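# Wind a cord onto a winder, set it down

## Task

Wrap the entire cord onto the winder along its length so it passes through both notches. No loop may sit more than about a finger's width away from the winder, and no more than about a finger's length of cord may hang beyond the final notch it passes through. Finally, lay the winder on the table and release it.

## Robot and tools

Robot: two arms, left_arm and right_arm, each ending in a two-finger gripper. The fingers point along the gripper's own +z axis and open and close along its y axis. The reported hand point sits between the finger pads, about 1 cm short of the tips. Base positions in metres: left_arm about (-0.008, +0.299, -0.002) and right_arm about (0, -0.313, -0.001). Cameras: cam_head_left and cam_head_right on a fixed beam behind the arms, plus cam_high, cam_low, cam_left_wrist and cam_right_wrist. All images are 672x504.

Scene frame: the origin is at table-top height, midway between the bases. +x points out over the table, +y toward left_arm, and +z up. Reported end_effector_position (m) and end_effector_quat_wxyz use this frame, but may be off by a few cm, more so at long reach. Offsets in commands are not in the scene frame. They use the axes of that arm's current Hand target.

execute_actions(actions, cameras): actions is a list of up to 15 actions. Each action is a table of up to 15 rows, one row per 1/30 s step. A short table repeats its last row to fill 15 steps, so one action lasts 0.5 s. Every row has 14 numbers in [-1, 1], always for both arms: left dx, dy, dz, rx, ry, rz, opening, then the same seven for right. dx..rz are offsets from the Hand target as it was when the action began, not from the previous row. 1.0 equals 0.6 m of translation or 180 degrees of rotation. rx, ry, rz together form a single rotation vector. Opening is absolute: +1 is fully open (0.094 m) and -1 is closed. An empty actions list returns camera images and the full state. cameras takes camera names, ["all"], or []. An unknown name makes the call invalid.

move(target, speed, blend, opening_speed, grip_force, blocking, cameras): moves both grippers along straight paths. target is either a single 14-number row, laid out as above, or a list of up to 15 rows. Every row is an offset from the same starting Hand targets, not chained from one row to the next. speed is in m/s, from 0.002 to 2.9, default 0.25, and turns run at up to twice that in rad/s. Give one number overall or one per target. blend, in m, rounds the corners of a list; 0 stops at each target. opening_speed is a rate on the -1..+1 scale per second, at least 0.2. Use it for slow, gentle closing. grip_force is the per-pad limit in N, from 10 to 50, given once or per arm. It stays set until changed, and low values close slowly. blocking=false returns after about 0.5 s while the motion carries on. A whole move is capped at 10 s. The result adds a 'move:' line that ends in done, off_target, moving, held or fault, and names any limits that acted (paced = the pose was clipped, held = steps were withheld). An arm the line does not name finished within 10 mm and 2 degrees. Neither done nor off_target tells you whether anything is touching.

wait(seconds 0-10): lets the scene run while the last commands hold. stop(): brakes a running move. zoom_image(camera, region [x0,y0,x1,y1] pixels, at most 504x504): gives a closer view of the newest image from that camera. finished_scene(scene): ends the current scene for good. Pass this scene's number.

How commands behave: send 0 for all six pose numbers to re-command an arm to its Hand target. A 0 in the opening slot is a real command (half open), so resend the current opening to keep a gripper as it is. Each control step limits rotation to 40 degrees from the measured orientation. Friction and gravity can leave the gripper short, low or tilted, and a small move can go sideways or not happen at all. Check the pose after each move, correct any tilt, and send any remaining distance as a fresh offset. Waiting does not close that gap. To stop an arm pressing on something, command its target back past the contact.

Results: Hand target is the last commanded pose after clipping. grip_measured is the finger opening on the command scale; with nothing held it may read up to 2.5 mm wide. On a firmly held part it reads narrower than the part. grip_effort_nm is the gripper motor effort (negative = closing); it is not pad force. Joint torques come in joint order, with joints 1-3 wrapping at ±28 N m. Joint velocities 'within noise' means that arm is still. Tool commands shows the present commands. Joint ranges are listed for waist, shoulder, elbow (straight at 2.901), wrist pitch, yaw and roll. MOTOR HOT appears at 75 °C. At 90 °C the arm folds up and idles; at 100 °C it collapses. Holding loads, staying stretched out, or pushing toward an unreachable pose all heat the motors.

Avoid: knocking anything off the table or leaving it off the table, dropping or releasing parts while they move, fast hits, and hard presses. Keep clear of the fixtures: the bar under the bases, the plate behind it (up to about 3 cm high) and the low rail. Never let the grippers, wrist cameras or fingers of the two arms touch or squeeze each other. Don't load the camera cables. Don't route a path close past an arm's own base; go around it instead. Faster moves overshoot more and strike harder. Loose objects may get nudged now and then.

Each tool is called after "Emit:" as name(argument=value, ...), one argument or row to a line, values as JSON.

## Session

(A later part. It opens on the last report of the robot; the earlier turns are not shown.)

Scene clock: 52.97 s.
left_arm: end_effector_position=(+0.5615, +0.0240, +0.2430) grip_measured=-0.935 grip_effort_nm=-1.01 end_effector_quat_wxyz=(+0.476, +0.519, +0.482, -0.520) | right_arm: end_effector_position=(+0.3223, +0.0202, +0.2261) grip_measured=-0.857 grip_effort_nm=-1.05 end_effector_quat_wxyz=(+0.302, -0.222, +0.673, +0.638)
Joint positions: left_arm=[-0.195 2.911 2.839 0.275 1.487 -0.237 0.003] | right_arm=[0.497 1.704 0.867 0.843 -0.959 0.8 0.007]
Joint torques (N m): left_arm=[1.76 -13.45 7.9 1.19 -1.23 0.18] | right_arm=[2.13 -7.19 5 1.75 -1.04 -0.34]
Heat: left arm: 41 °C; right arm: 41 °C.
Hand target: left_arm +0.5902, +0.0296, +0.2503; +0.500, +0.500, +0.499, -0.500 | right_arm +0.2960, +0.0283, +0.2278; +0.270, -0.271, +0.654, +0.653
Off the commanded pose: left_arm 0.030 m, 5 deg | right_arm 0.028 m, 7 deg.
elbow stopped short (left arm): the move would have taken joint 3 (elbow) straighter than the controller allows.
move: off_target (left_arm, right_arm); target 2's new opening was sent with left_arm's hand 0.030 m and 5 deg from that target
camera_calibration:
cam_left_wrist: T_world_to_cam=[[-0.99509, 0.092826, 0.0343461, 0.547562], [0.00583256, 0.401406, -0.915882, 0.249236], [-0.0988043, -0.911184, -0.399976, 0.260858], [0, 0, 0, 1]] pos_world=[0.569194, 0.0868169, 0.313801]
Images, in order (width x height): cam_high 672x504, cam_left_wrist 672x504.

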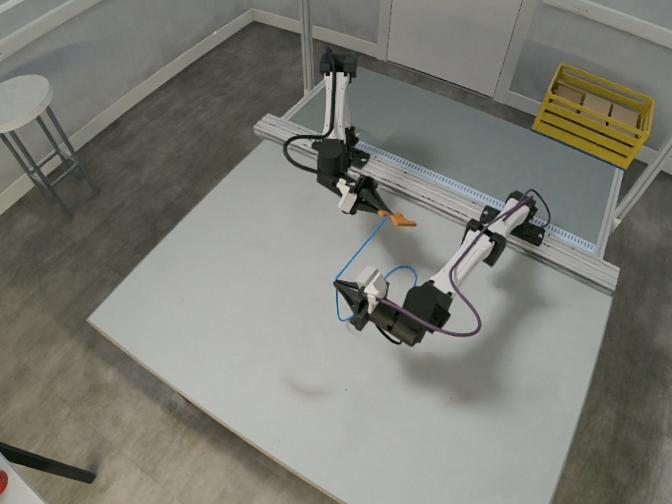

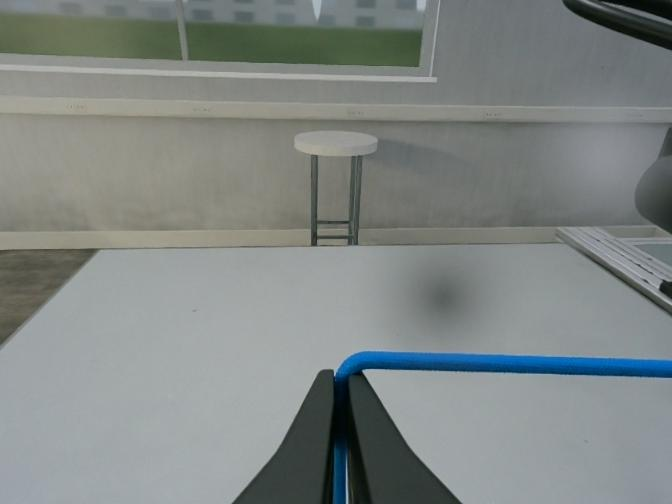

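Emit:
move(
  target=[
    [0.15,-0.284,-0.039,0,0,0,-0.97,0,0,0,0,0,0,-1],
    [0.237,-0.434,-0.039,0,0,0,-0.97,0,0,0,0,0,0,-1],
    [0.25,-0.559,-0.039,0,0,0,-0.97,0,0,0,0,0,0,-1],
    [0.175,-0.675,-0.037,0,0,0,-0.97,0,0,0,0,0,0,-1],
    [0.037,-0.725,-0.03,0,0,0,-0.97,0,0,0,0,0,0,-1],
  ],
  speed=0.15,
  blend=[0.03,0.03,0.03,0.03,0],
  cameras=["cam_left_wrist","cam_head_left"],
)

Emit:
zoom_image(
  camera="cam_head_left",
  region=[280, 170, 400, 290],
)

Scene clock: 58.20 s.
left_arm: end_effector_position=(+0.1519, +0.0509, +0.2125) grip_measured=-0.939 grip_effort_nm=-1.01 end_effector_quat_wxyz=(+0.479, +0.490, +0.517, -0.513) | right_arm: end_effector_position=(+0.2995, +0.0276, +0.2252) grip_measured=-0.857 grip_effort_nm=-1.05 end_effector_quat_wxyz=(+0.265, -0.260, +0.660, +0.653)
Joint positions: left_arm=[-0.429 1.062 0.277 0.794 1.182 -0.099 0.003] | right_arm=[0.518 1.704 0.867 0.836 -1.051 0.795 0.007]
Joint torques (N m): left_arm=[-0.02 -2.76 8.05 1.75 -0.12 0.29] | right_arm=[0.69 -7.64 4.93 1.71 -0.04 -0.22]
Heat: left arm: 41 °C; right arm: 41 °C.
Hand target: left_arm +0.1552, +0.0480, +0.2278; +0.500, +0.500, +0.499, -0.500 | right_arm +0.2960, +0.0283, +0.2278; +0.271, -0.271, +0.653, +0.653
Off the commanded pose: left_arm 0.016 m, 4 deg | right_arm 0.004 m, 2 deg.
move: off_target (left_arm)
camera_calibration:
cam_left_wrist: T_world_to_cam=[[-0.995985, 0.0176047, 0.0877758, 0.131205], [-0.0728105, 0.411178, -0.908643, 0.222782], [-0.0520879, -0.911385, -0.408245, 0.227429], [0, 0, 0, 1]] pos_world=[0.158746, 0.113363, 0.28376]
Images, in order (width x height): cam_head_left 672x504, cam_left_wrist 672x504.

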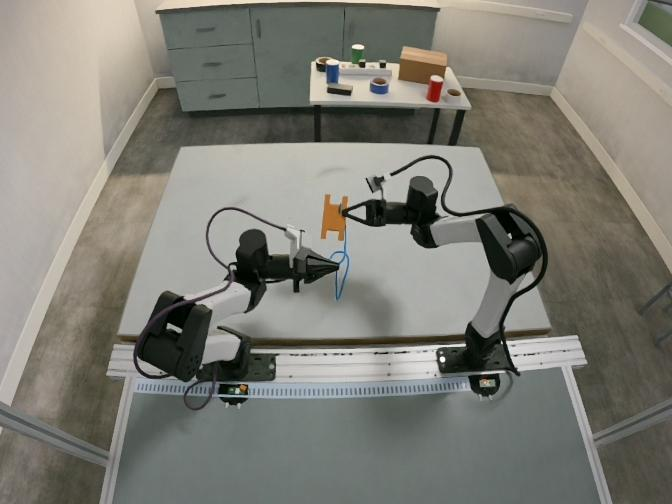

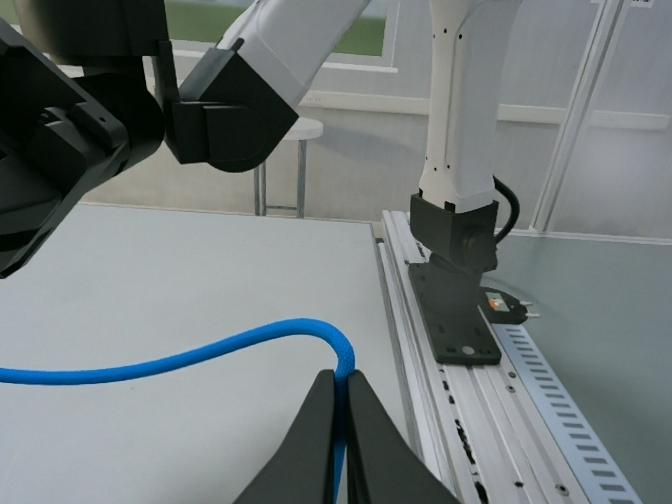

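Scaled by 4.200 from the camera's 672x504 image, which has a finer 960x720 frame.

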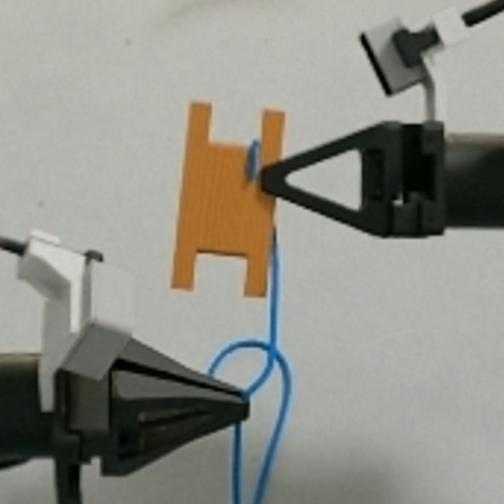

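Emit:
move(
  target=[
    [0.18,0.058,-0.028,0,0,0,-0.97,0,0,0,0,0,0,-1],
    [0.255,0.18,-0.028,0,0,0,-0.97,0,0,0,0,0,0,-1],
    [0.268,0.291,-0.028,0,0,0,-0.97,0,0,0,0,0,0,-1],
    [0.26,0.141,-0.025,0,0,0,-0.97,0,0,0,0,0,0,-1],
    [0.188,0.016,-0.02,0,0,0,-0.97,0,0,0,0,0,0,-1],
    [0.03,-0.025,-0.015,0,0,0,-0.97,0,0,0,0,0,0,-1],
  ],
  speed=0.13,
  blend=[0.02,0.02,0.005,0.02,0.02,0],
  cameras=["cam_left_wrist","cam_head_left"],
)

Emit:
zoom_image(
  camera="cam_head_left",
  region=[280, 170, 400, 290],
)

Scene clock: 64.27 s.
left_arm: end_effector_position=(+0.1366, +0.0602, +0.1956) grip_measured=-0.939 grip_effort_nm=-1.01 end_effector_quat_wxyz=(+0.480, +0.490, +0.517, -0.512) | right_arm: end_effector_position=(+0.2965, +0.0283, +0.2253) grip_measured=-0.857 grip_effort_nm=-1.05 end_effector_quat_wxyz=(+0.260, -0.265, +0.658, +0.655)
Joint positions: left_arm=[-0.416 1.011 0.178 0.848 1.193 -0.101 0.003] | right_arm=[0.52 1.704 0.867 0.836 -1.063 0.795 0.007]
Joint torques (N m): left_arm=[-0.17 -2.07 7.91 1.71 -0.1 0.29] | right_arm=[0.62 -7.34 4.93 1.71 0.05 -0.25]
Heat: left arm: 41 °C; right arm: 42 °C.
Hand target: left_arm +0.1403, +0.0571, +0.2096; +0.500, +0.500, +0.499, -0.500 | right_arm +0.2959, +0.0283, +0.2278; +0.270, -0.271, +0.653, +0.653
Off the commanded pose: left_arm 0.015 m, 4 deg | right_arm 0.003 m, 2 deg.
move: off_target (left_arm)
camera_calibration:
cam_left_wrist: T_world_to_cam=[[-0.996214, 0.0163637, 0.0853816, 0.117821], [-0.071222, 0.409563, -0.909497, 0.202536], [-0.0498519, -0.912135, -0.406847, 0.227644], [0, 0, 0, 1]] pos_world=[0.143148, 0.122763, 0.266763]
Images, in order (width x height): cam_head_left 672x504, cam_left_wrist 672x504.

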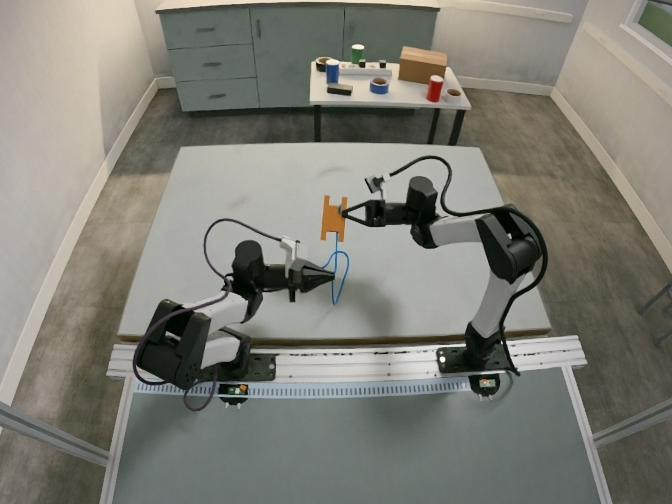

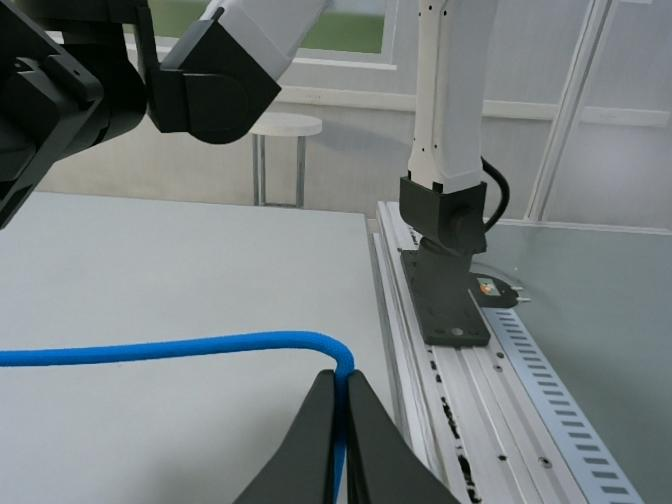

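Scaled by 4.200 from the camera's 672x504 image, which has a finer 960x720 frame.

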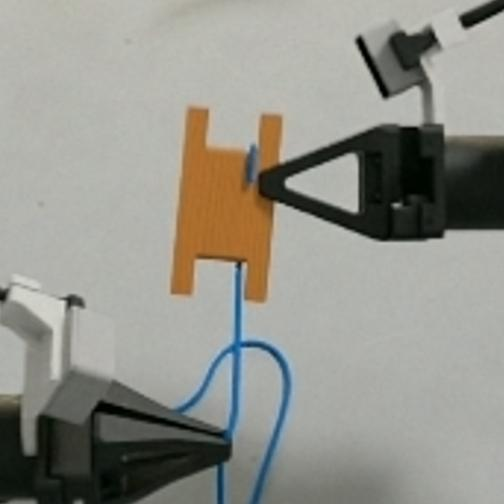

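Emit:
move(
  target=[
    [-0.117,0.05,0.005,0,0,0,-0.97,0,0,0,0,0,0,-1],
    [-0.184,0.141,0.008,0,0,0,-0.97,0,0,0,0,0,0,-1],
    [-0.18,0.266,0.008,0,0,0,-0.97,0,0,0,0,0,0,-1],
    [-0.117,0.375,0.008,0,0,0,-0.97,0,0,0,0,0,0,-1],
  ],
  speed=0.12,
  blend=[0.03,0.03,0.02,0],
  cameras=["cam_left_wrist","cam_head_left","cam_right_wrist"],
)

Emit:
zoom_image(
  camera="cam_head_left",
  region=[280, 160, 400, 280],
)

Scene clock: 68.13 s.
left_arm: end_effector_position=(+0.3567, +0.0498, +0.2718) grip_measured=-0.939 grip_effort_nm=-1.01 end_effector_quat_wxyz=(+0.482, +0.498, +0.508, -0.512) | right_arm: end_effector_position=(+0.3002, +0.0268, +0.2222) grip_measured=-0.857 grip_effort_nm=-1.05 end_effector_quat_wxyz=(+0.260, -0.255, +0.665, +0.652)
Joint positions: left_arm=[-0.217 1.801 1.121 0.729 1.407 -0.117 0.003] | right_arm=[0.516 1.704 0.866 0.82 -1.049 0.794 0.007]
Joint torques (N m): left_arm=[1.2 -6.83 7.58 1.88 -0.11 0.03] | right_arm=[0.72 -7.51 5.09 1.83 -0.11 -0.29]
Heat: left arm: 41 °C; right arm: 42 °C.
Hand target: left_arm +0.3652, +0.0521, +0.2800; +0.500, +0.500, +0.499, -0.500 | right_arm +0.2960, +0.0283, +0.2278; +0.270, -0.271, +0.654, +0.653
Off the commanded pose: left_arm 0.012 m, 3 deg | right_arm 0.007 m, 3 deg.
move: off_target (left_arm, right_arm)
camera_calibration:
cam_left_wrist: T_world_to_cam=[[-0.99723, 0.0314127, 0.0674184, 0.335292], [-0.0487676, 0.408245, -0.911569, 0.284386], [-0.056158, -0.912332, -0.405582, 0.261949], [0, 0, 0, 1]] pos_world=[0.362942, 0.112353, 0.342875]
cam_right_wrist: T_world_to_cam=[[0.673728, -0.00294887, -0.738974, -0.0382885], [-0.664157, -0.440876, -0.603758, 0.383658], [-0.324015, 0.897563, -0.298989, 0.230586], [0, 0, 0, 1]] pos_world=[0.355319, -0.0379325, 0.272285]
Images, in order (width x height): cam_head_left 672x504, cam_left_wrist 672x504, cam_right_wrist 672x504.

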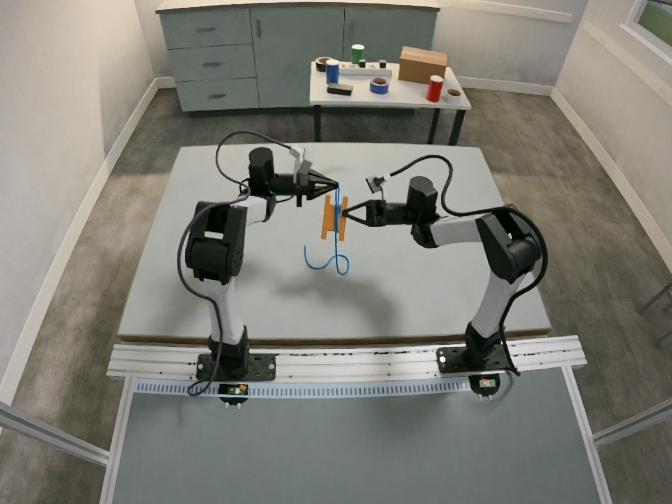

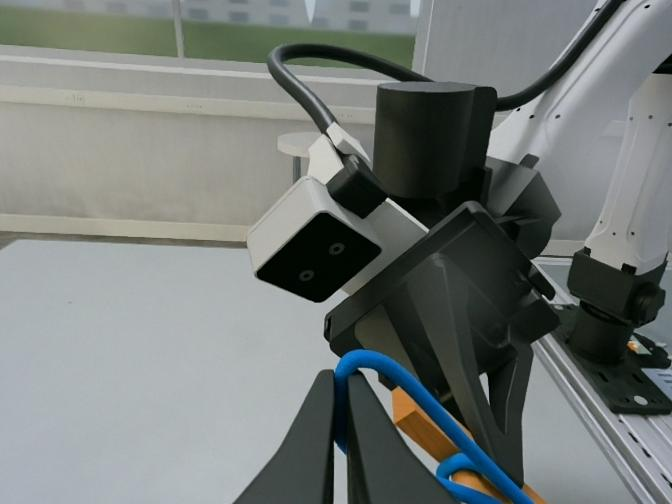

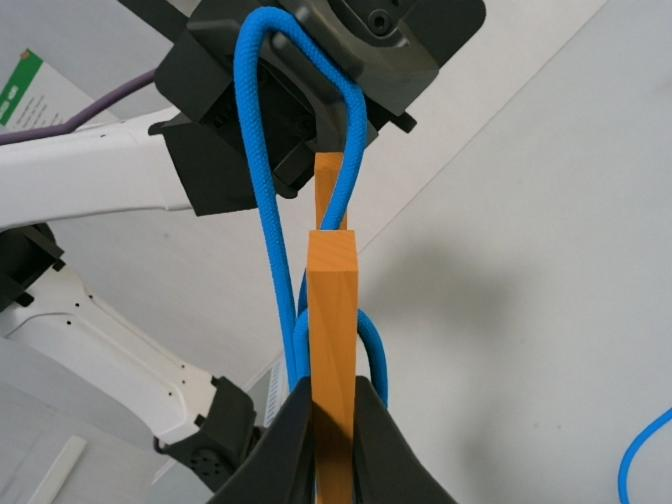

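Scaled by 4.200 from the camera's 672x504 image, which has a finer 960x720 frame.

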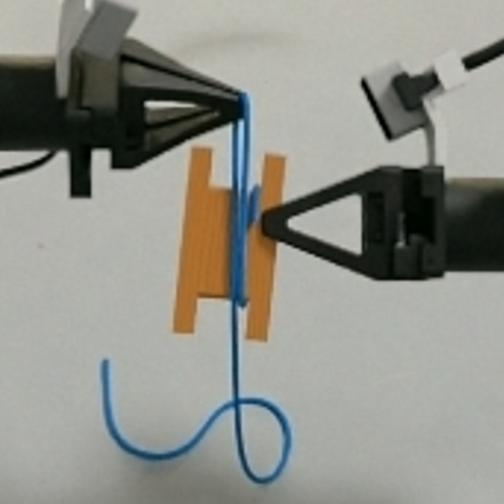

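Emit:
move(
  target=[
    [0,0,0,0,0,0,0.0,0,0,0,0,0,0,-1],
    [0,0,-0.247,0,0,0,0.0,0,0,0,0,0,0,-1],
    [0.167,-0.109,-0.28,0,0,0,0.0,0,0,0,0,0,0,-1],
    [0.317,-0.192,-0.188,0,0,0,0.6,0,0,0,0,0,0,-1],
  ],
  speed=0.25,
  blend=[0,0.03,0.03,0],
  cameras=["cam_left_wrist","cam_head_left"],
)

Emit:
zoom_image(
  camera="cam_head_left",
  region=[280, 170, 400, 290],
)

Scene clock: 72.50 s.
left_arm: end_effector_position=(+0.2493, +0.1652, +0.0876) grip_measured=+0.598 grip_effort_nm=0.13 end_effector_quat_wxyz=(+0.526, +0.448, +0.551, -0.468) | right_arm: end_effector_position=(+0.2962, +0.0277, +0.2213) grip_measured=-0.857 grip_effort_nm=-1.05 end_effector_quat_wxyz=(+0.254, -0.261, +0.663, +0.654)
Joint positions: left_arm=[0.137 1.878 0.361 0.95 1.582 0.491 0.075] | right_arm=[0.519 1.704 0.863 0.82 -1.064 0.792 0.007]
Joint torques (N m): left_arm=[-0.05 -5.03 2.89 1.61 0.35 0.3] | right_arm=[0.34 -7.51 5.48 1.87 0.07 -0.22]
Heat: left arm: 41 °C; right arm: 42 °C.
Hand target: left_arm +0.2503, +0.1647, +0.0896; +0.500, +0.500, +0.499, -0.500 | right_arm +0.2960, +0.0282, +0.2278; +0.270, -0.271, +0.653, +0.653
Off the commanded pose: left_arm 0.002 m, 10 deg | right_arm 0.007 m, 2 deg.
joint sent to its limit (left arm) — joint 5 (wrist yaw), upper limit. The joint targets are off in orientation, not in position.
move: off_target (left_arm); target 4's new opening was sent with left_arm's hand 0.002 m and 10 deg from that target
camera_calibration:
cam_left_wrist: T_world_to_cam=[[-0.986415, -0.147824, 0.0716532, 0.263487], [-0.124593, 0.388943, -0.912798, 0.0863276], [0.107064, -0.909325, -0.402077, 0.245118], [0, 0, 0, 1]] pos_world=[0.24442, 0.228265, 0.158476]
Images, in order (width x height): cam_head_left 672x504, cam_left_wrist 672x504.

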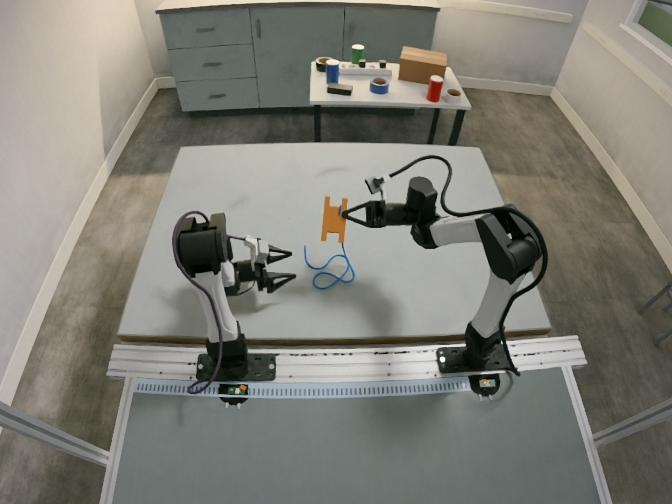

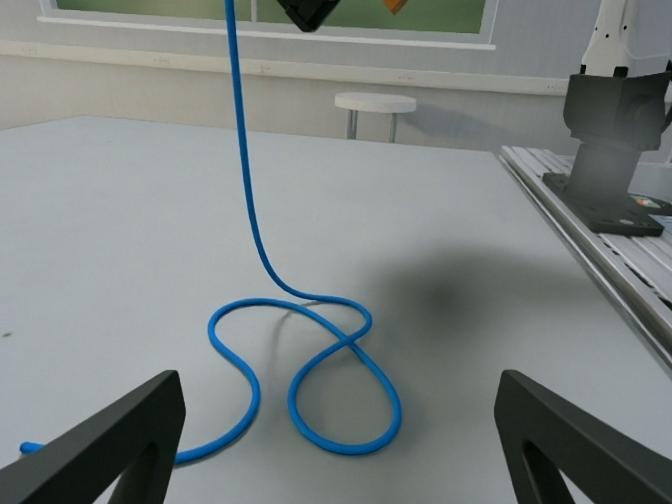

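Scaled by 4.200 from the camera's 672x504 image, which has a finer 960x720 frame.

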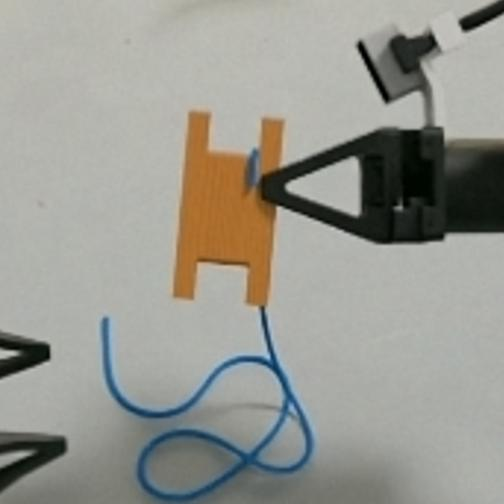

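Emit:
move(
  target=[
    [-0.034,0.121,0.008,0,0,0,0.7,0,0,0,0,0,0,-1],
    [-0.034,0.121,0.2745,0,0,0,0.7,0,0,0,0,0,0,-1],
    [-0.034,0.121,0.2745,0,0,0,-0.868,0,0,0,0,0,0,-1],
    [-0.184,0.333,0.262,0,0,0,-0.868,0,0,0,0,0,0,-1],
    [-0.267,0.555,0.258,0,0,0,-0.868,0,0,0,0,0,0,-1],
  ],
  speed=[0.2,0.2,0.12,0.12,0.1],
  blend=[0.02,0,0,0.03,0],
  cameras=["cam_left_wrist","cam_high"],
)

Scene clock: 80.13 s.
left_arm: end_effector_position=(+0.5513, -0.0019, +0.2467) grip_measured=-0.866 grip_effort_nm=-0.09 end_effector_quat_wxyz=(+0.471, +0.526, +0.475, -0.525) | right_arm: end_effector_position=(+0.3212, +0.0201, +0.2219) grip_measured=-0.857 grip_effort_nm=-1.05 end_effector_quat_wxyz=(+0.296, -0.222, +0.677, +0.636)
Joint positions: left_arm=[-0.24 2.897 2.836 0.237 1.466 -0.205 0.006] | right_arm=[0.498 1.704 0.863 0.827 -0.961 0.792 0.007]
Joint torques (N m): left_arm=[2.71 -12.79 8.05 1.28 -1.12 0.17] | right_arm=[2.24 -7.47 5.38 1.84 -0.97 -0.27]
Heat: left arm: 41 °C; right arm: 42 °C.
Hand target: left_arm +0.5830, +0.0099, +0.2503; +0.500, +0.500, +0.499, -0.500 | right_arm +0.2960, +0.0282, +0.2278; +0.271, -0.271, +0.654, +0.653
Off the commanded pose: left_arm 0.034 m, 6 deg | right_arm 0.027 m, 7 deg.
elbow stopped short (left arm): the move would have taken joint 3 (elbow) straighter than the controller allows.
move: off_target (left_arm, right_arm); target 3's new opening was sent with left_arm's hand 0.011 m and 3 deg from that target
camera_calibration:
cam_left_wrist: T_world_to_cam=[[-0.992724, 0.116664, 0.0298089, 0.539647], [0.0194928, 0.399997, -0.916309, 0.25573], [-0.118824, -0.909061, -0.399361, 0.248557], [0, 0, 0, 1]] pos_world=[0.56027, 0.0607048, 0.317505]
Images, in order (width x height): cam_high 672x504, cam_left_wrist 672x504.

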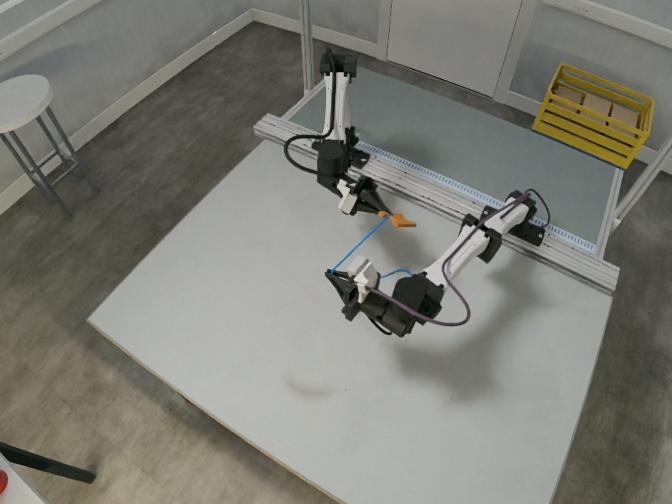

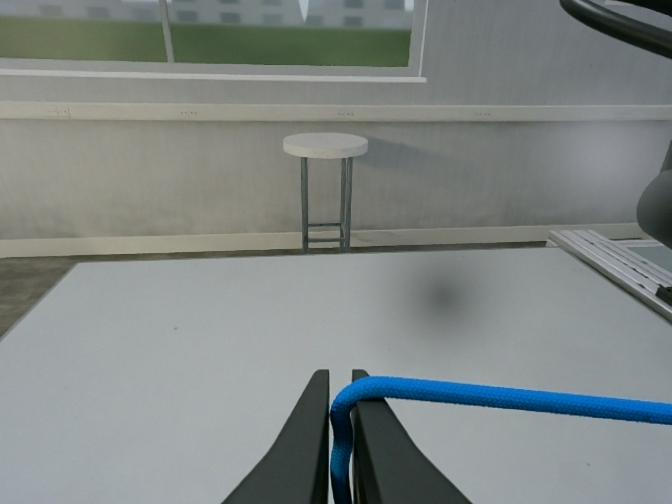

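Emit:
move(
  target=[
    [0.2,-0.272,-0.075,0,0,0,-0.97,0,0,0,0,0,0,-1],
    [0.3,-0.422,-0.09,0,0,0,-0.97,0,0,0,0,0,0,-1],
    [0.292,-0.572,-0.085,0,0,0,-0.97,0,0,0,0,0,0,-1],
    [0.225,-0.697,-0.075,0,0,0,-0.97,0,0,0,0,0,0,-1],
    [0.067,-0.738,-0.067,0,0,0,-0.97,0,0,0,0,0,0,-1],
    [-0.05,-0.688,-0.063,0,0,0,-0.97,0,0,0,0,0,0,-1],
    [-0.117,-0.597,-0.06,0,0,0,-0.97,0,0,0,0,0,0,-1],
    [-0.117,-0.472,-0.06,0,0,0,-0.97,0,0,0,0,0,0,-1],
    [-0.075,-0.355,-0.06,0,0,0,-0.97,0,0,0,0,0,0,-1],
  ],
  speed=0.13,
  blend=[0.03,0.02,0.02,0.03,0.03,0.03,0.03,0.02,0],
  cameras=["cam_left_wrist","cam_head_left","cam_right_wrist"],
)

Emit:
zoom_image(
  camera="cam_head_left",
  region=[280, 160, 400, 280],
)

Scene clock: 87.97 s.
left_arm: end_effector_position=(+0.3461, +0.0423, +0.2784) grip_measured=-0.928 grip_effort_nm=-1.00 end_effector_quat_wxyz=(+0.445, +0.501, +0.511, -0.538) | right_arm: end_effector_position=(+0.3157, +0.0217, +0.2252) grip_measured=-0.857 grip_effort_nm=-1.04 end_effector_quat_wxyz=(+0.294, -0.235, +0.669, +0.641)
Joint positions: left_arm=[-0.236 1.785 1.168 0.583 1.452 -0.097 0.003] | right_arm=[0.501 1.704 0.863 0.846 -0.987 0.792 0.007]
Joint torques (N m): left_arm=[2.03 -6.6 9.26 2.12 -0.59 0.23] | right_arm=[2.06 -7.34 5.27 1.66 -0.73 -0.23]
Heat: left arm: 41 °C; right arm: 42 °C.
Hand target: left_arm +0.3700, +0.0460, +0.2950; +0.500, +0.500, +0.499, -0.501 | right_arm +0.2959, +0.0282, +0.2278; +0.270, -0.271, +0.653, +0.653
Off the commanded pose: left_arm 0.029 m, 8 deg | right_arm 0.021 m, 5 deg.
move: off_target (left_arm, right_arm)
camera_calibration:
cam_left_wrist: T_world_to_cam=[[-0.987009, 0.0924155, 0.131427, 0.30053], [-0.0798235, 0.427847, -0.900319, 0.299849], [-0.139434, -0.899114, -0.414912, 0.288167], [0, 0, 0, 1]] pos_world=[0.360741, 0.103032, 0.350026]
cam_right_wrist: T_world_to_cam=[[0.688044, -0.0485795, -0.724041, -0.0533942], [-0.68228, -0.383142, -0.622652, 0.40212], [-0.247162, 0.922411, -0.296763, 0.215728], [0, 0, 0, 1]] pos_world=[0.364416, -0.0475143, 0.275742]
Images, in order (width x height): cam_head_left 672x504, cam_left_wrist 672x504, cam_right_wrist 672x504.

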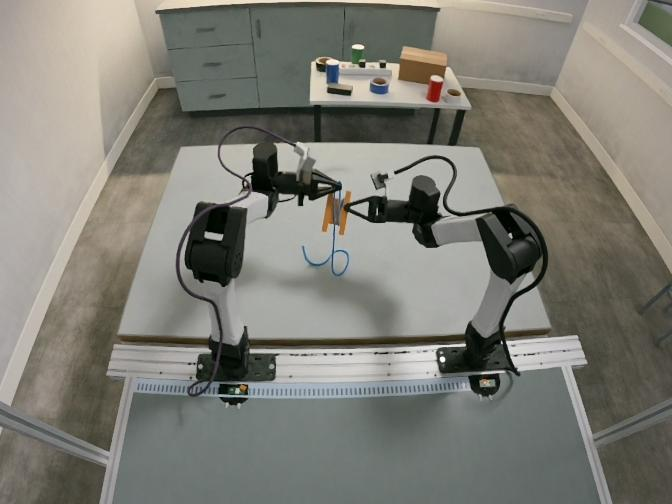

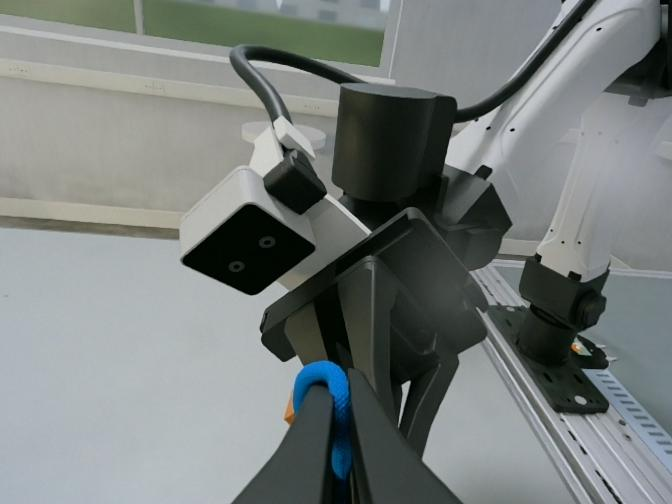

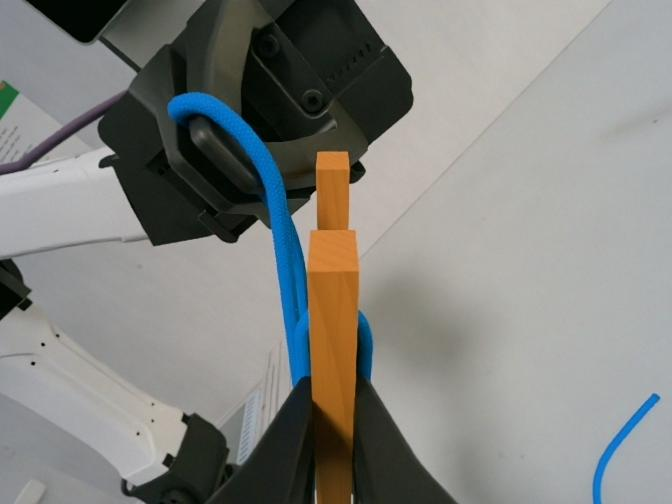

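Scaled by 4.200 from the camera's 672x504 image, which has a finer 960x720 frame.

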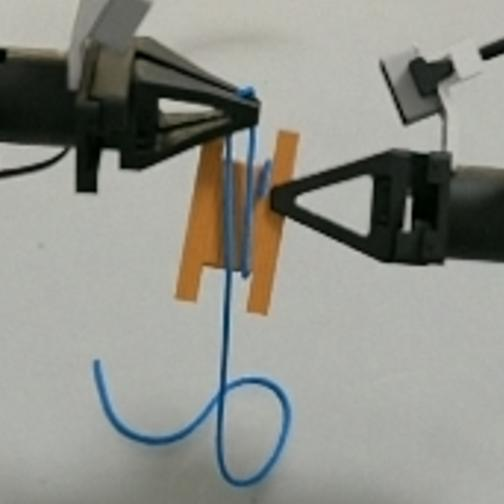

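Emit:
move(
  target=[
    [0,0.01,0,0,0,0,-0.866,0,0,0,0,0,0,-1],
    [0.042,0.358,0.05,0,0,0,-0.866,0,0,0,0,0,0,-1],
    [0.042,0.358,0.05,0,0,0,-0.97,0,0,0,0,0,0,-1],
  ],
  speed=0.09,
  cameras=["cam_left_wrist","cam_head_left","cam_high"],
)

Emit:
zoom_image(
  camera="cam_head_left",
  region=[280, 140, 400, 260],
)

Scene clock: 93.13 s.
left_arm: end_effector_position=(+0.5824, +0.0148, +0.2623) grip_measured=-0.968 grip_effort_nm=-0.09 end_effector_quat_wxyz=(+0.517, +0.469, +0.517, -0.495) | right_arm: end_effector_position=(+0.2979, +0.0283, +0.2255) grip_measured=-0.857 grip_effort_nm=-1.04 end_effector_quat_wxyz=(+0.267, -0.263, +0.658, +0.653)
Joint positions: left_arm=[-0.211 2.875 2.833 0.215 1.318 -0.224 0.002] | right_arm=[0.521 1.704 0.863 0.846 -1.051 0.792 0.007]
Joint torques (N m): left_arm=[0.57 -13.72 8.43 1.55 -0.19 0.11] | right_arm=[0.59 -7.58 5.27 1.62 -0.07 -0.29]
Heat: left arm: 42 °C; right arm: 42 °C.
Hand target: left_arm +0.5847, +0.0157, +0.2700; +0.500, +0.500, +0.499, -0.500 | right_arm +0.2959, +0.0283, +0.2278; +0.271, -0.271, +0.653, +0.653
Off the commanded pose: left_arm 0.008 m, 5 deg | right_arm 0.003 m, 1 deg.
elbow stopped short (left arm): the move would have taken joint 3 (elbow) straighter than the controller allows.
move: off_target (left_arm); target 3's new opening was sent with left_arm's hand 0.008 m and 5 deg from that target
camera_calibration:
cam_left_wrist: T_world_to_cam=[[-0.997015, -0.0558868, 0.0532726, 0.566958], [-0.0701887, 0.368575, -0.926944, 0.318086], [0.032169, -0.927916, -0.371398, 0.178724], [0, 0, 0, 1]] pos_world=[0.581842, 0.0802877, 0.331022]
Images, in order (width x height): cam_head_left 672x504, cam_high 672x504, cam_left_wrist 672x504.

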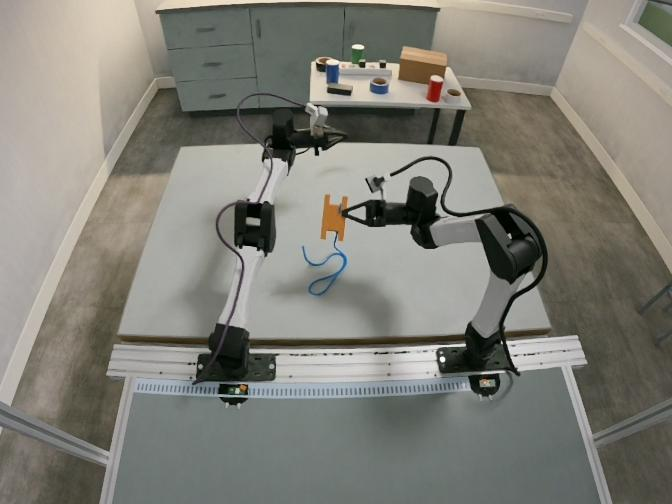

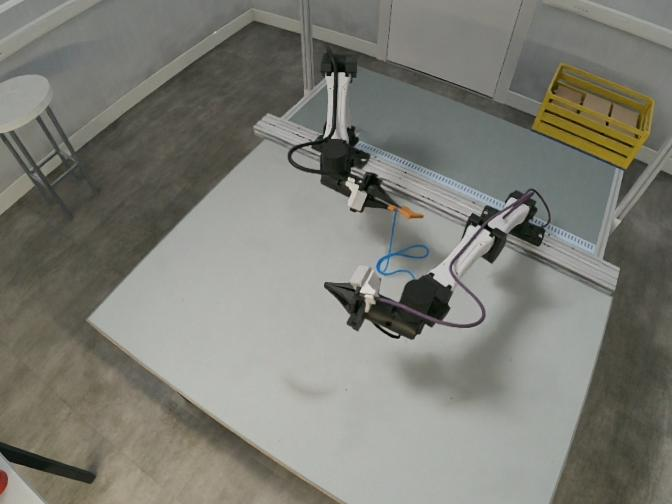

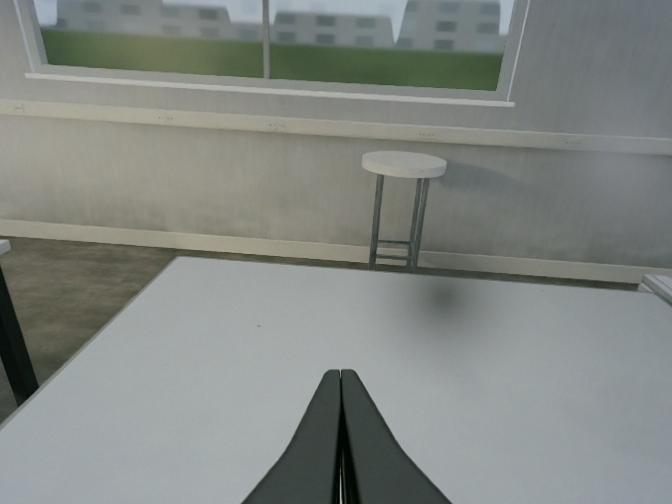

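Scaled by 4.200 from the camera's 672x504 image, which has a finer 960x720 frame.

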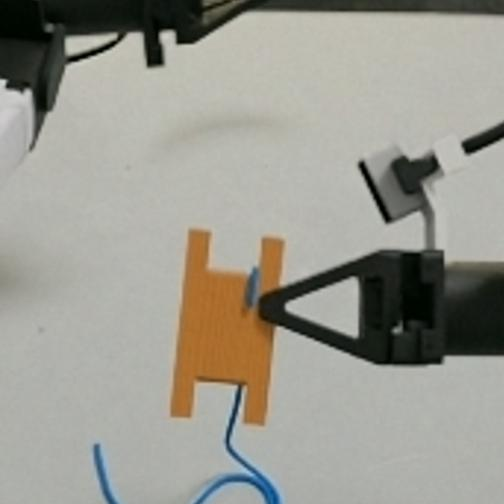

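Emit:
move(
  target=[
    [0.2,-0.308,-0.307,0,0,0,-0.9,-0.1,0.1,0,0,0,0,-1],
    [0.333,-0.441,-0.249,0,0,0,0.7,-0.2,0.2,0,0,0,0,-1],
  ],
  speed=0.25,
  blend=[0.03,0],
  cameras=["cam_left_wrist","cam_head_left","cam_right_wrist"],
)

Emit:
zoom_image(
  camera="cam_head_left",
  region=[280, 140, 400, 260],
)

Scene clock: 96.73 s.
left_arm: end_effector_position=(+0.3194, +0.1654, +0.0688) grip_measured=+0.698 grip_effort_nm=0.14 end_effector_quat_wxyz=(+0.517, +0.458, +0.543, -0.477) | right_arm: end_effector_position=(+0.3015, +0.0298, +0.3800) grip_measured=-0.857 grip_effort_nm=-1.05 end_effector_quat_wxyz=(+0.255, -0.256, +0.667, +0.652)
Joint positions: left_arm=[0.098 2.075 0.744 0.431 1.579 0.823 0.08] | right_arm=[0.521 1.543 1.363 0.151 -1.051 0.792 0.007]
Joint torques (N m): left_arm=[0.25 -6.98 3.41 1.44 0.53 0.28] | right_arm=[0.49 -7.82 8.14 1.58 -0.1 -0.25]
Motor temperatures (°C): left_arm=[25 40 42 39 26 25 26] | right_arm=[22 39 36 41 25 26 28]
Heat: left arm: 42 °C; right arm: 41 °C.
Hand target: left_arm +0.3205, +0.1652, +0.0699; +0.500, +0.500, +0.499, -0.500 | right_arm +0.2960, +0.0284, +0.3975; +0.270, -0.271, +0.653, +0.653
Off the commanded pose: left_arm 0.002 m, 8 deg | right_arm 0.018 m, 3 deg.
joint sent to its limit (left arm) — joint 5 (wrist yaw), upper limit. The joint targets are off in orientation, not in position.
move: off_target (left_arm, right_arm); target 2's new opening was sent with left_arm's hand 0.002 m and 8 deg from that target
camera_calibration:
cam_left_wrist: T_world_to_cam=[[-0.990854, -0.113768, 0.0725637, 0.329754], [-0.112005, 0.393502, -0.912475, 0.0730002], [0.0752563, -0.912257, -0.402646, 0.240888], [0, 0, 0, 1]] pos_world=[0.316787, 0.228541, 0.139675]
cam_right_wrist: T_world_to_cam=[[0.668236, -0.00233929, -0.743946, 0.0810021], [-0.665735, -0.448212, -0.596576, 0.479032], [-0.33205, 0.893924, -0.301069, 0.278768], [0, 0, 0, 1]] pos_world=[0.357345, -0.0343002, 0.429969]
Images, in order (width x height): cam_head_left 672x504, cam_left_wrist 672x504, cam_right_wrist 672x504.

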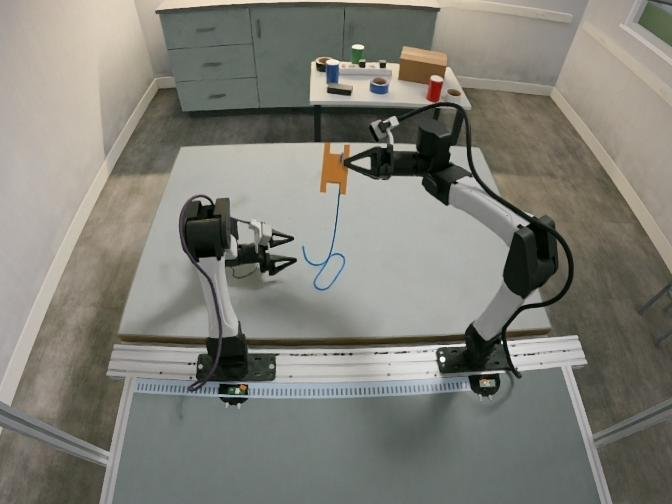

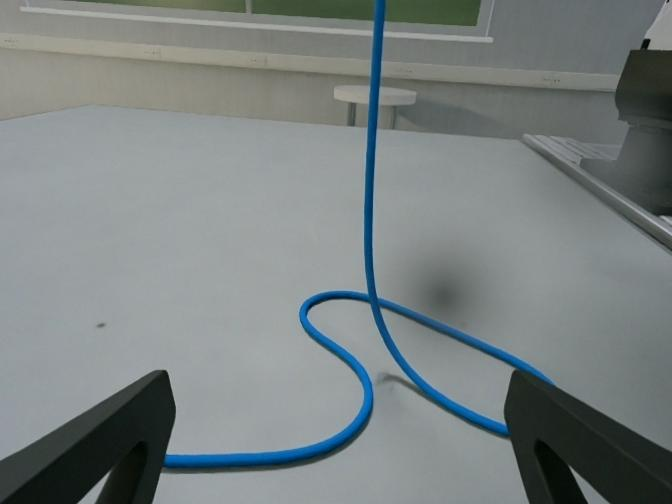

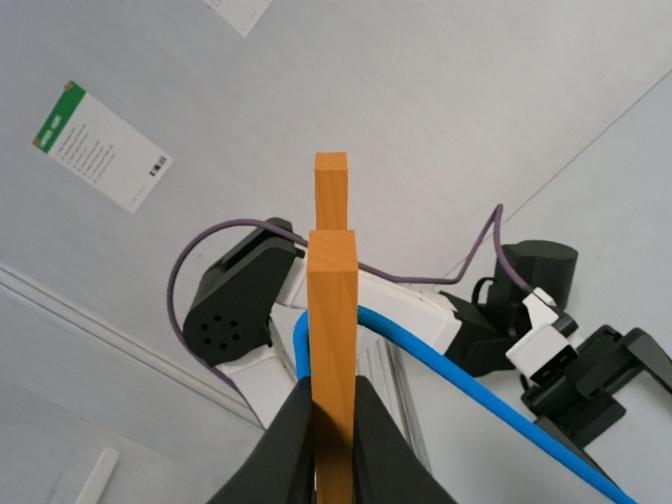

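Scaled by 4.200 from the camera's 672x504 image, which has a finer 960x720 frame.

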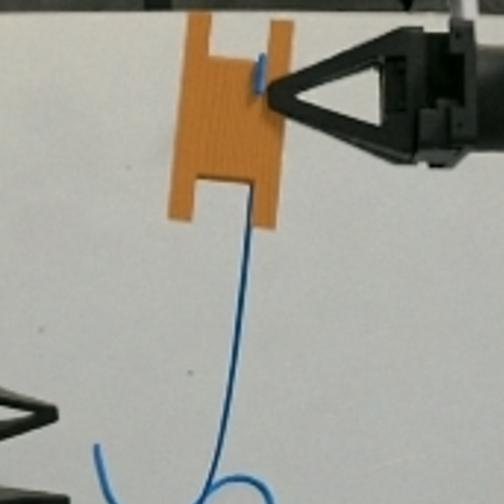

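Emit:
move(
  target=[
    [0.008,-0.009,0.212,0,0,0,0.7,0,0,0,0,0,0,-1],
    [0.008,-0.009,0.212,0,0,0,-0.97,0,0,0,0,0,0,-1],
  ],
  speed=0.18,
  cameras=["cam_left_wrist"],
)

Scene clock: 100.57 s.
left_arm: end_effector_position=(+0.3143, +0.0398, +0.0575) grip_measured=-0.950 grip_effort_nm=-0.94 end_effector_quat_wxyz=(+0.467, +0.493, +0.527, -0.511) | right_arm: end_effector_position=(+0.3015, +0.0298, +0.3800) grip_measured=-0.857 grip_effort_nm=-1.05 end_effector_quat_wxyz=(+0.255, -0.256, +0.667, +0.652)
Joint positions: left_arm=[-0.285 2.307 0.759 1.46 1.329 -0.021 0.002] | right_arm=[0.521 1.543 1.363 0.151 -1.051 0.792 0.007]
Joint torques (N m): left_arm=[0.09 -7.51 2.33 2.67 -0.03 0.02] | right_arm=[0.62 -7.95 8.03 1.59 -0.09 -0.24]
Heat: left arm: 41 °C; right arm: 41 °C.
Hand target: left_arm +0.3149, +0.0380, +0.0652; +0.500, +0.500, +0.499, -0.500 | right_arm +0.2960, +0.0284, +0.3975; +0.270, -0.271, +0.653, +0.653
Off the commanded pose: left_arm 0.008 m, 5 deg | right_arm 0.018 m, 3 deg.
joint sent to its limit (left arm) — joint 4 (wrist pitch), upper limit. The joint targets still meet the commanded pose.
move: off_target (left_arm, right_arm); target 2's new opening was sent with left_arm's hand 0.008 m and 5 deg from that target
camera_calibration:
cam_left_wrist: T_world_to_cam=[[-0.9943, 0.0187062, 0.104961, 0.305148], [-0.0864951, 0.434048, -0.896728, 0.101106], [-0.0623325, -0.900696, -0.429956, 0.166502], [0, 0, 0, 1]] pos_world=[0.322533, 0.100375, 0.130225]
Images, in order (width x height): cam_left_wrist 672x504.

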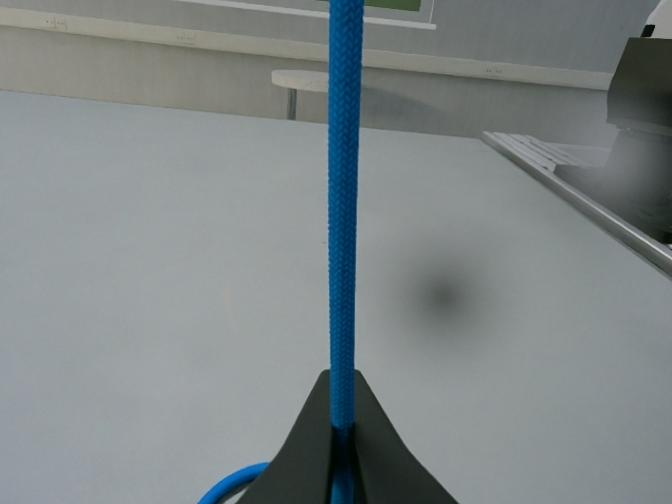

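Emit:
move(
  target=[
    [-0.04,-0.12,-0.01,0,0,0,-0.97,0,0,0,0,0,0,-1],
    [-0.091,-0.2415,-0.01,0,0,0,-0.97,0,0,0,0,0,0,-1],
    [-0.491,-0.3,-0.006,0,0,0,-0.97,0,0,0,0,0,0,-1],
  ],
  speed=0.15,
  blend=[0.02,0.03,0],
  cameras=["cam_left_wrist","cam_head_left"],
)

Emit:
zoom_image(
  camera="cam_head_left",
  region=[270, 120, 390, 240],
)

Scene clock: 104.47 s.
left_arm: end_effector_position=(+0.1366, +0.0431, +0.3434) grip_measured=-0.951 grip_effort_nm=-1.01 end_effector_quat_wxyz=(+0.480, +0.491, +0.517, -0.511) | right_arm: end_effector_position=(+0.3013, +0.0297, +0.3761) grip_measured=-0.857 grip_effort_nm=-1.05 end_effector_quat_wxyz=(+0.247, -0.251, +0.673, +0.650)
Joint positions: left_arm=[-0.484 0.863 0.747 0.121 1.125 -0.091 0.002] | right_arm=[0.521 1.543 1.363 0.127 -1.051 0.791 0.007]
Joint torques (N m): left_arm=[-0.09 -1.24 8.92 1.79 -0.11 0.29] | right_arm=[0.55 -7.88 8.1 1.83 -0.08 -0.18]
Heat: left arm: 41 °C; right arm: 41 °C.
Hand target: left_arm +0.1348, +0.0422, +0.3598; +0.500, +0.500, +0.499, -0.500 | right_arm +0.2960, +0.0283, +0.3975; +0.270, -0.271, +0.654, +0.653
Off the commanded pose: left_arm 0.016 m, 3 deg | right_arm 0.022 m, 4 deg.
move: off_target (left_arm, right_arm)
camera_calibration:
cam_left_wrist: T_world_to_cam=[[-0.996352, 0.0160309, 0.0838222, 0.106072], [-0.0697945, 0.412156, -0.908436, 0.343341], [-0.0491109, -0.910972, -0.409534, 0.272868], [0, 0, 0, 1]] pos_world=[0.143049, 0.105364, 0.414761]
Images, in order (width x height): cam_head_left 672x504, cam_left_wrist 672x504.

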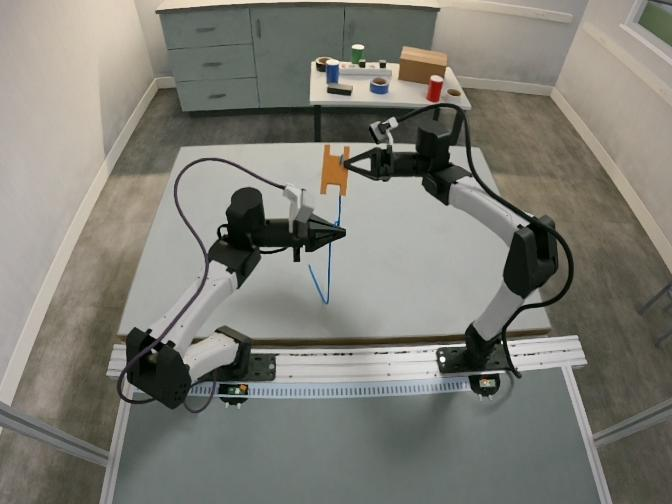

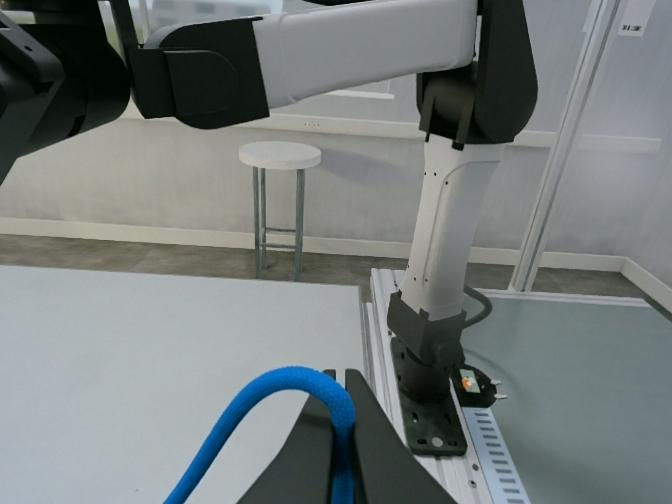

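Scaled by 4.200 from the camera's 672x504 image, which has a finer 960x720 frame.

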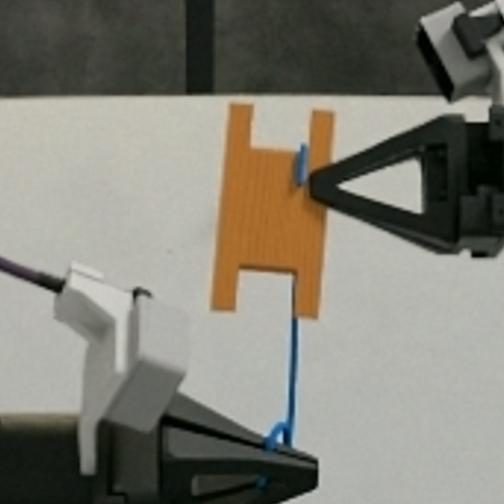

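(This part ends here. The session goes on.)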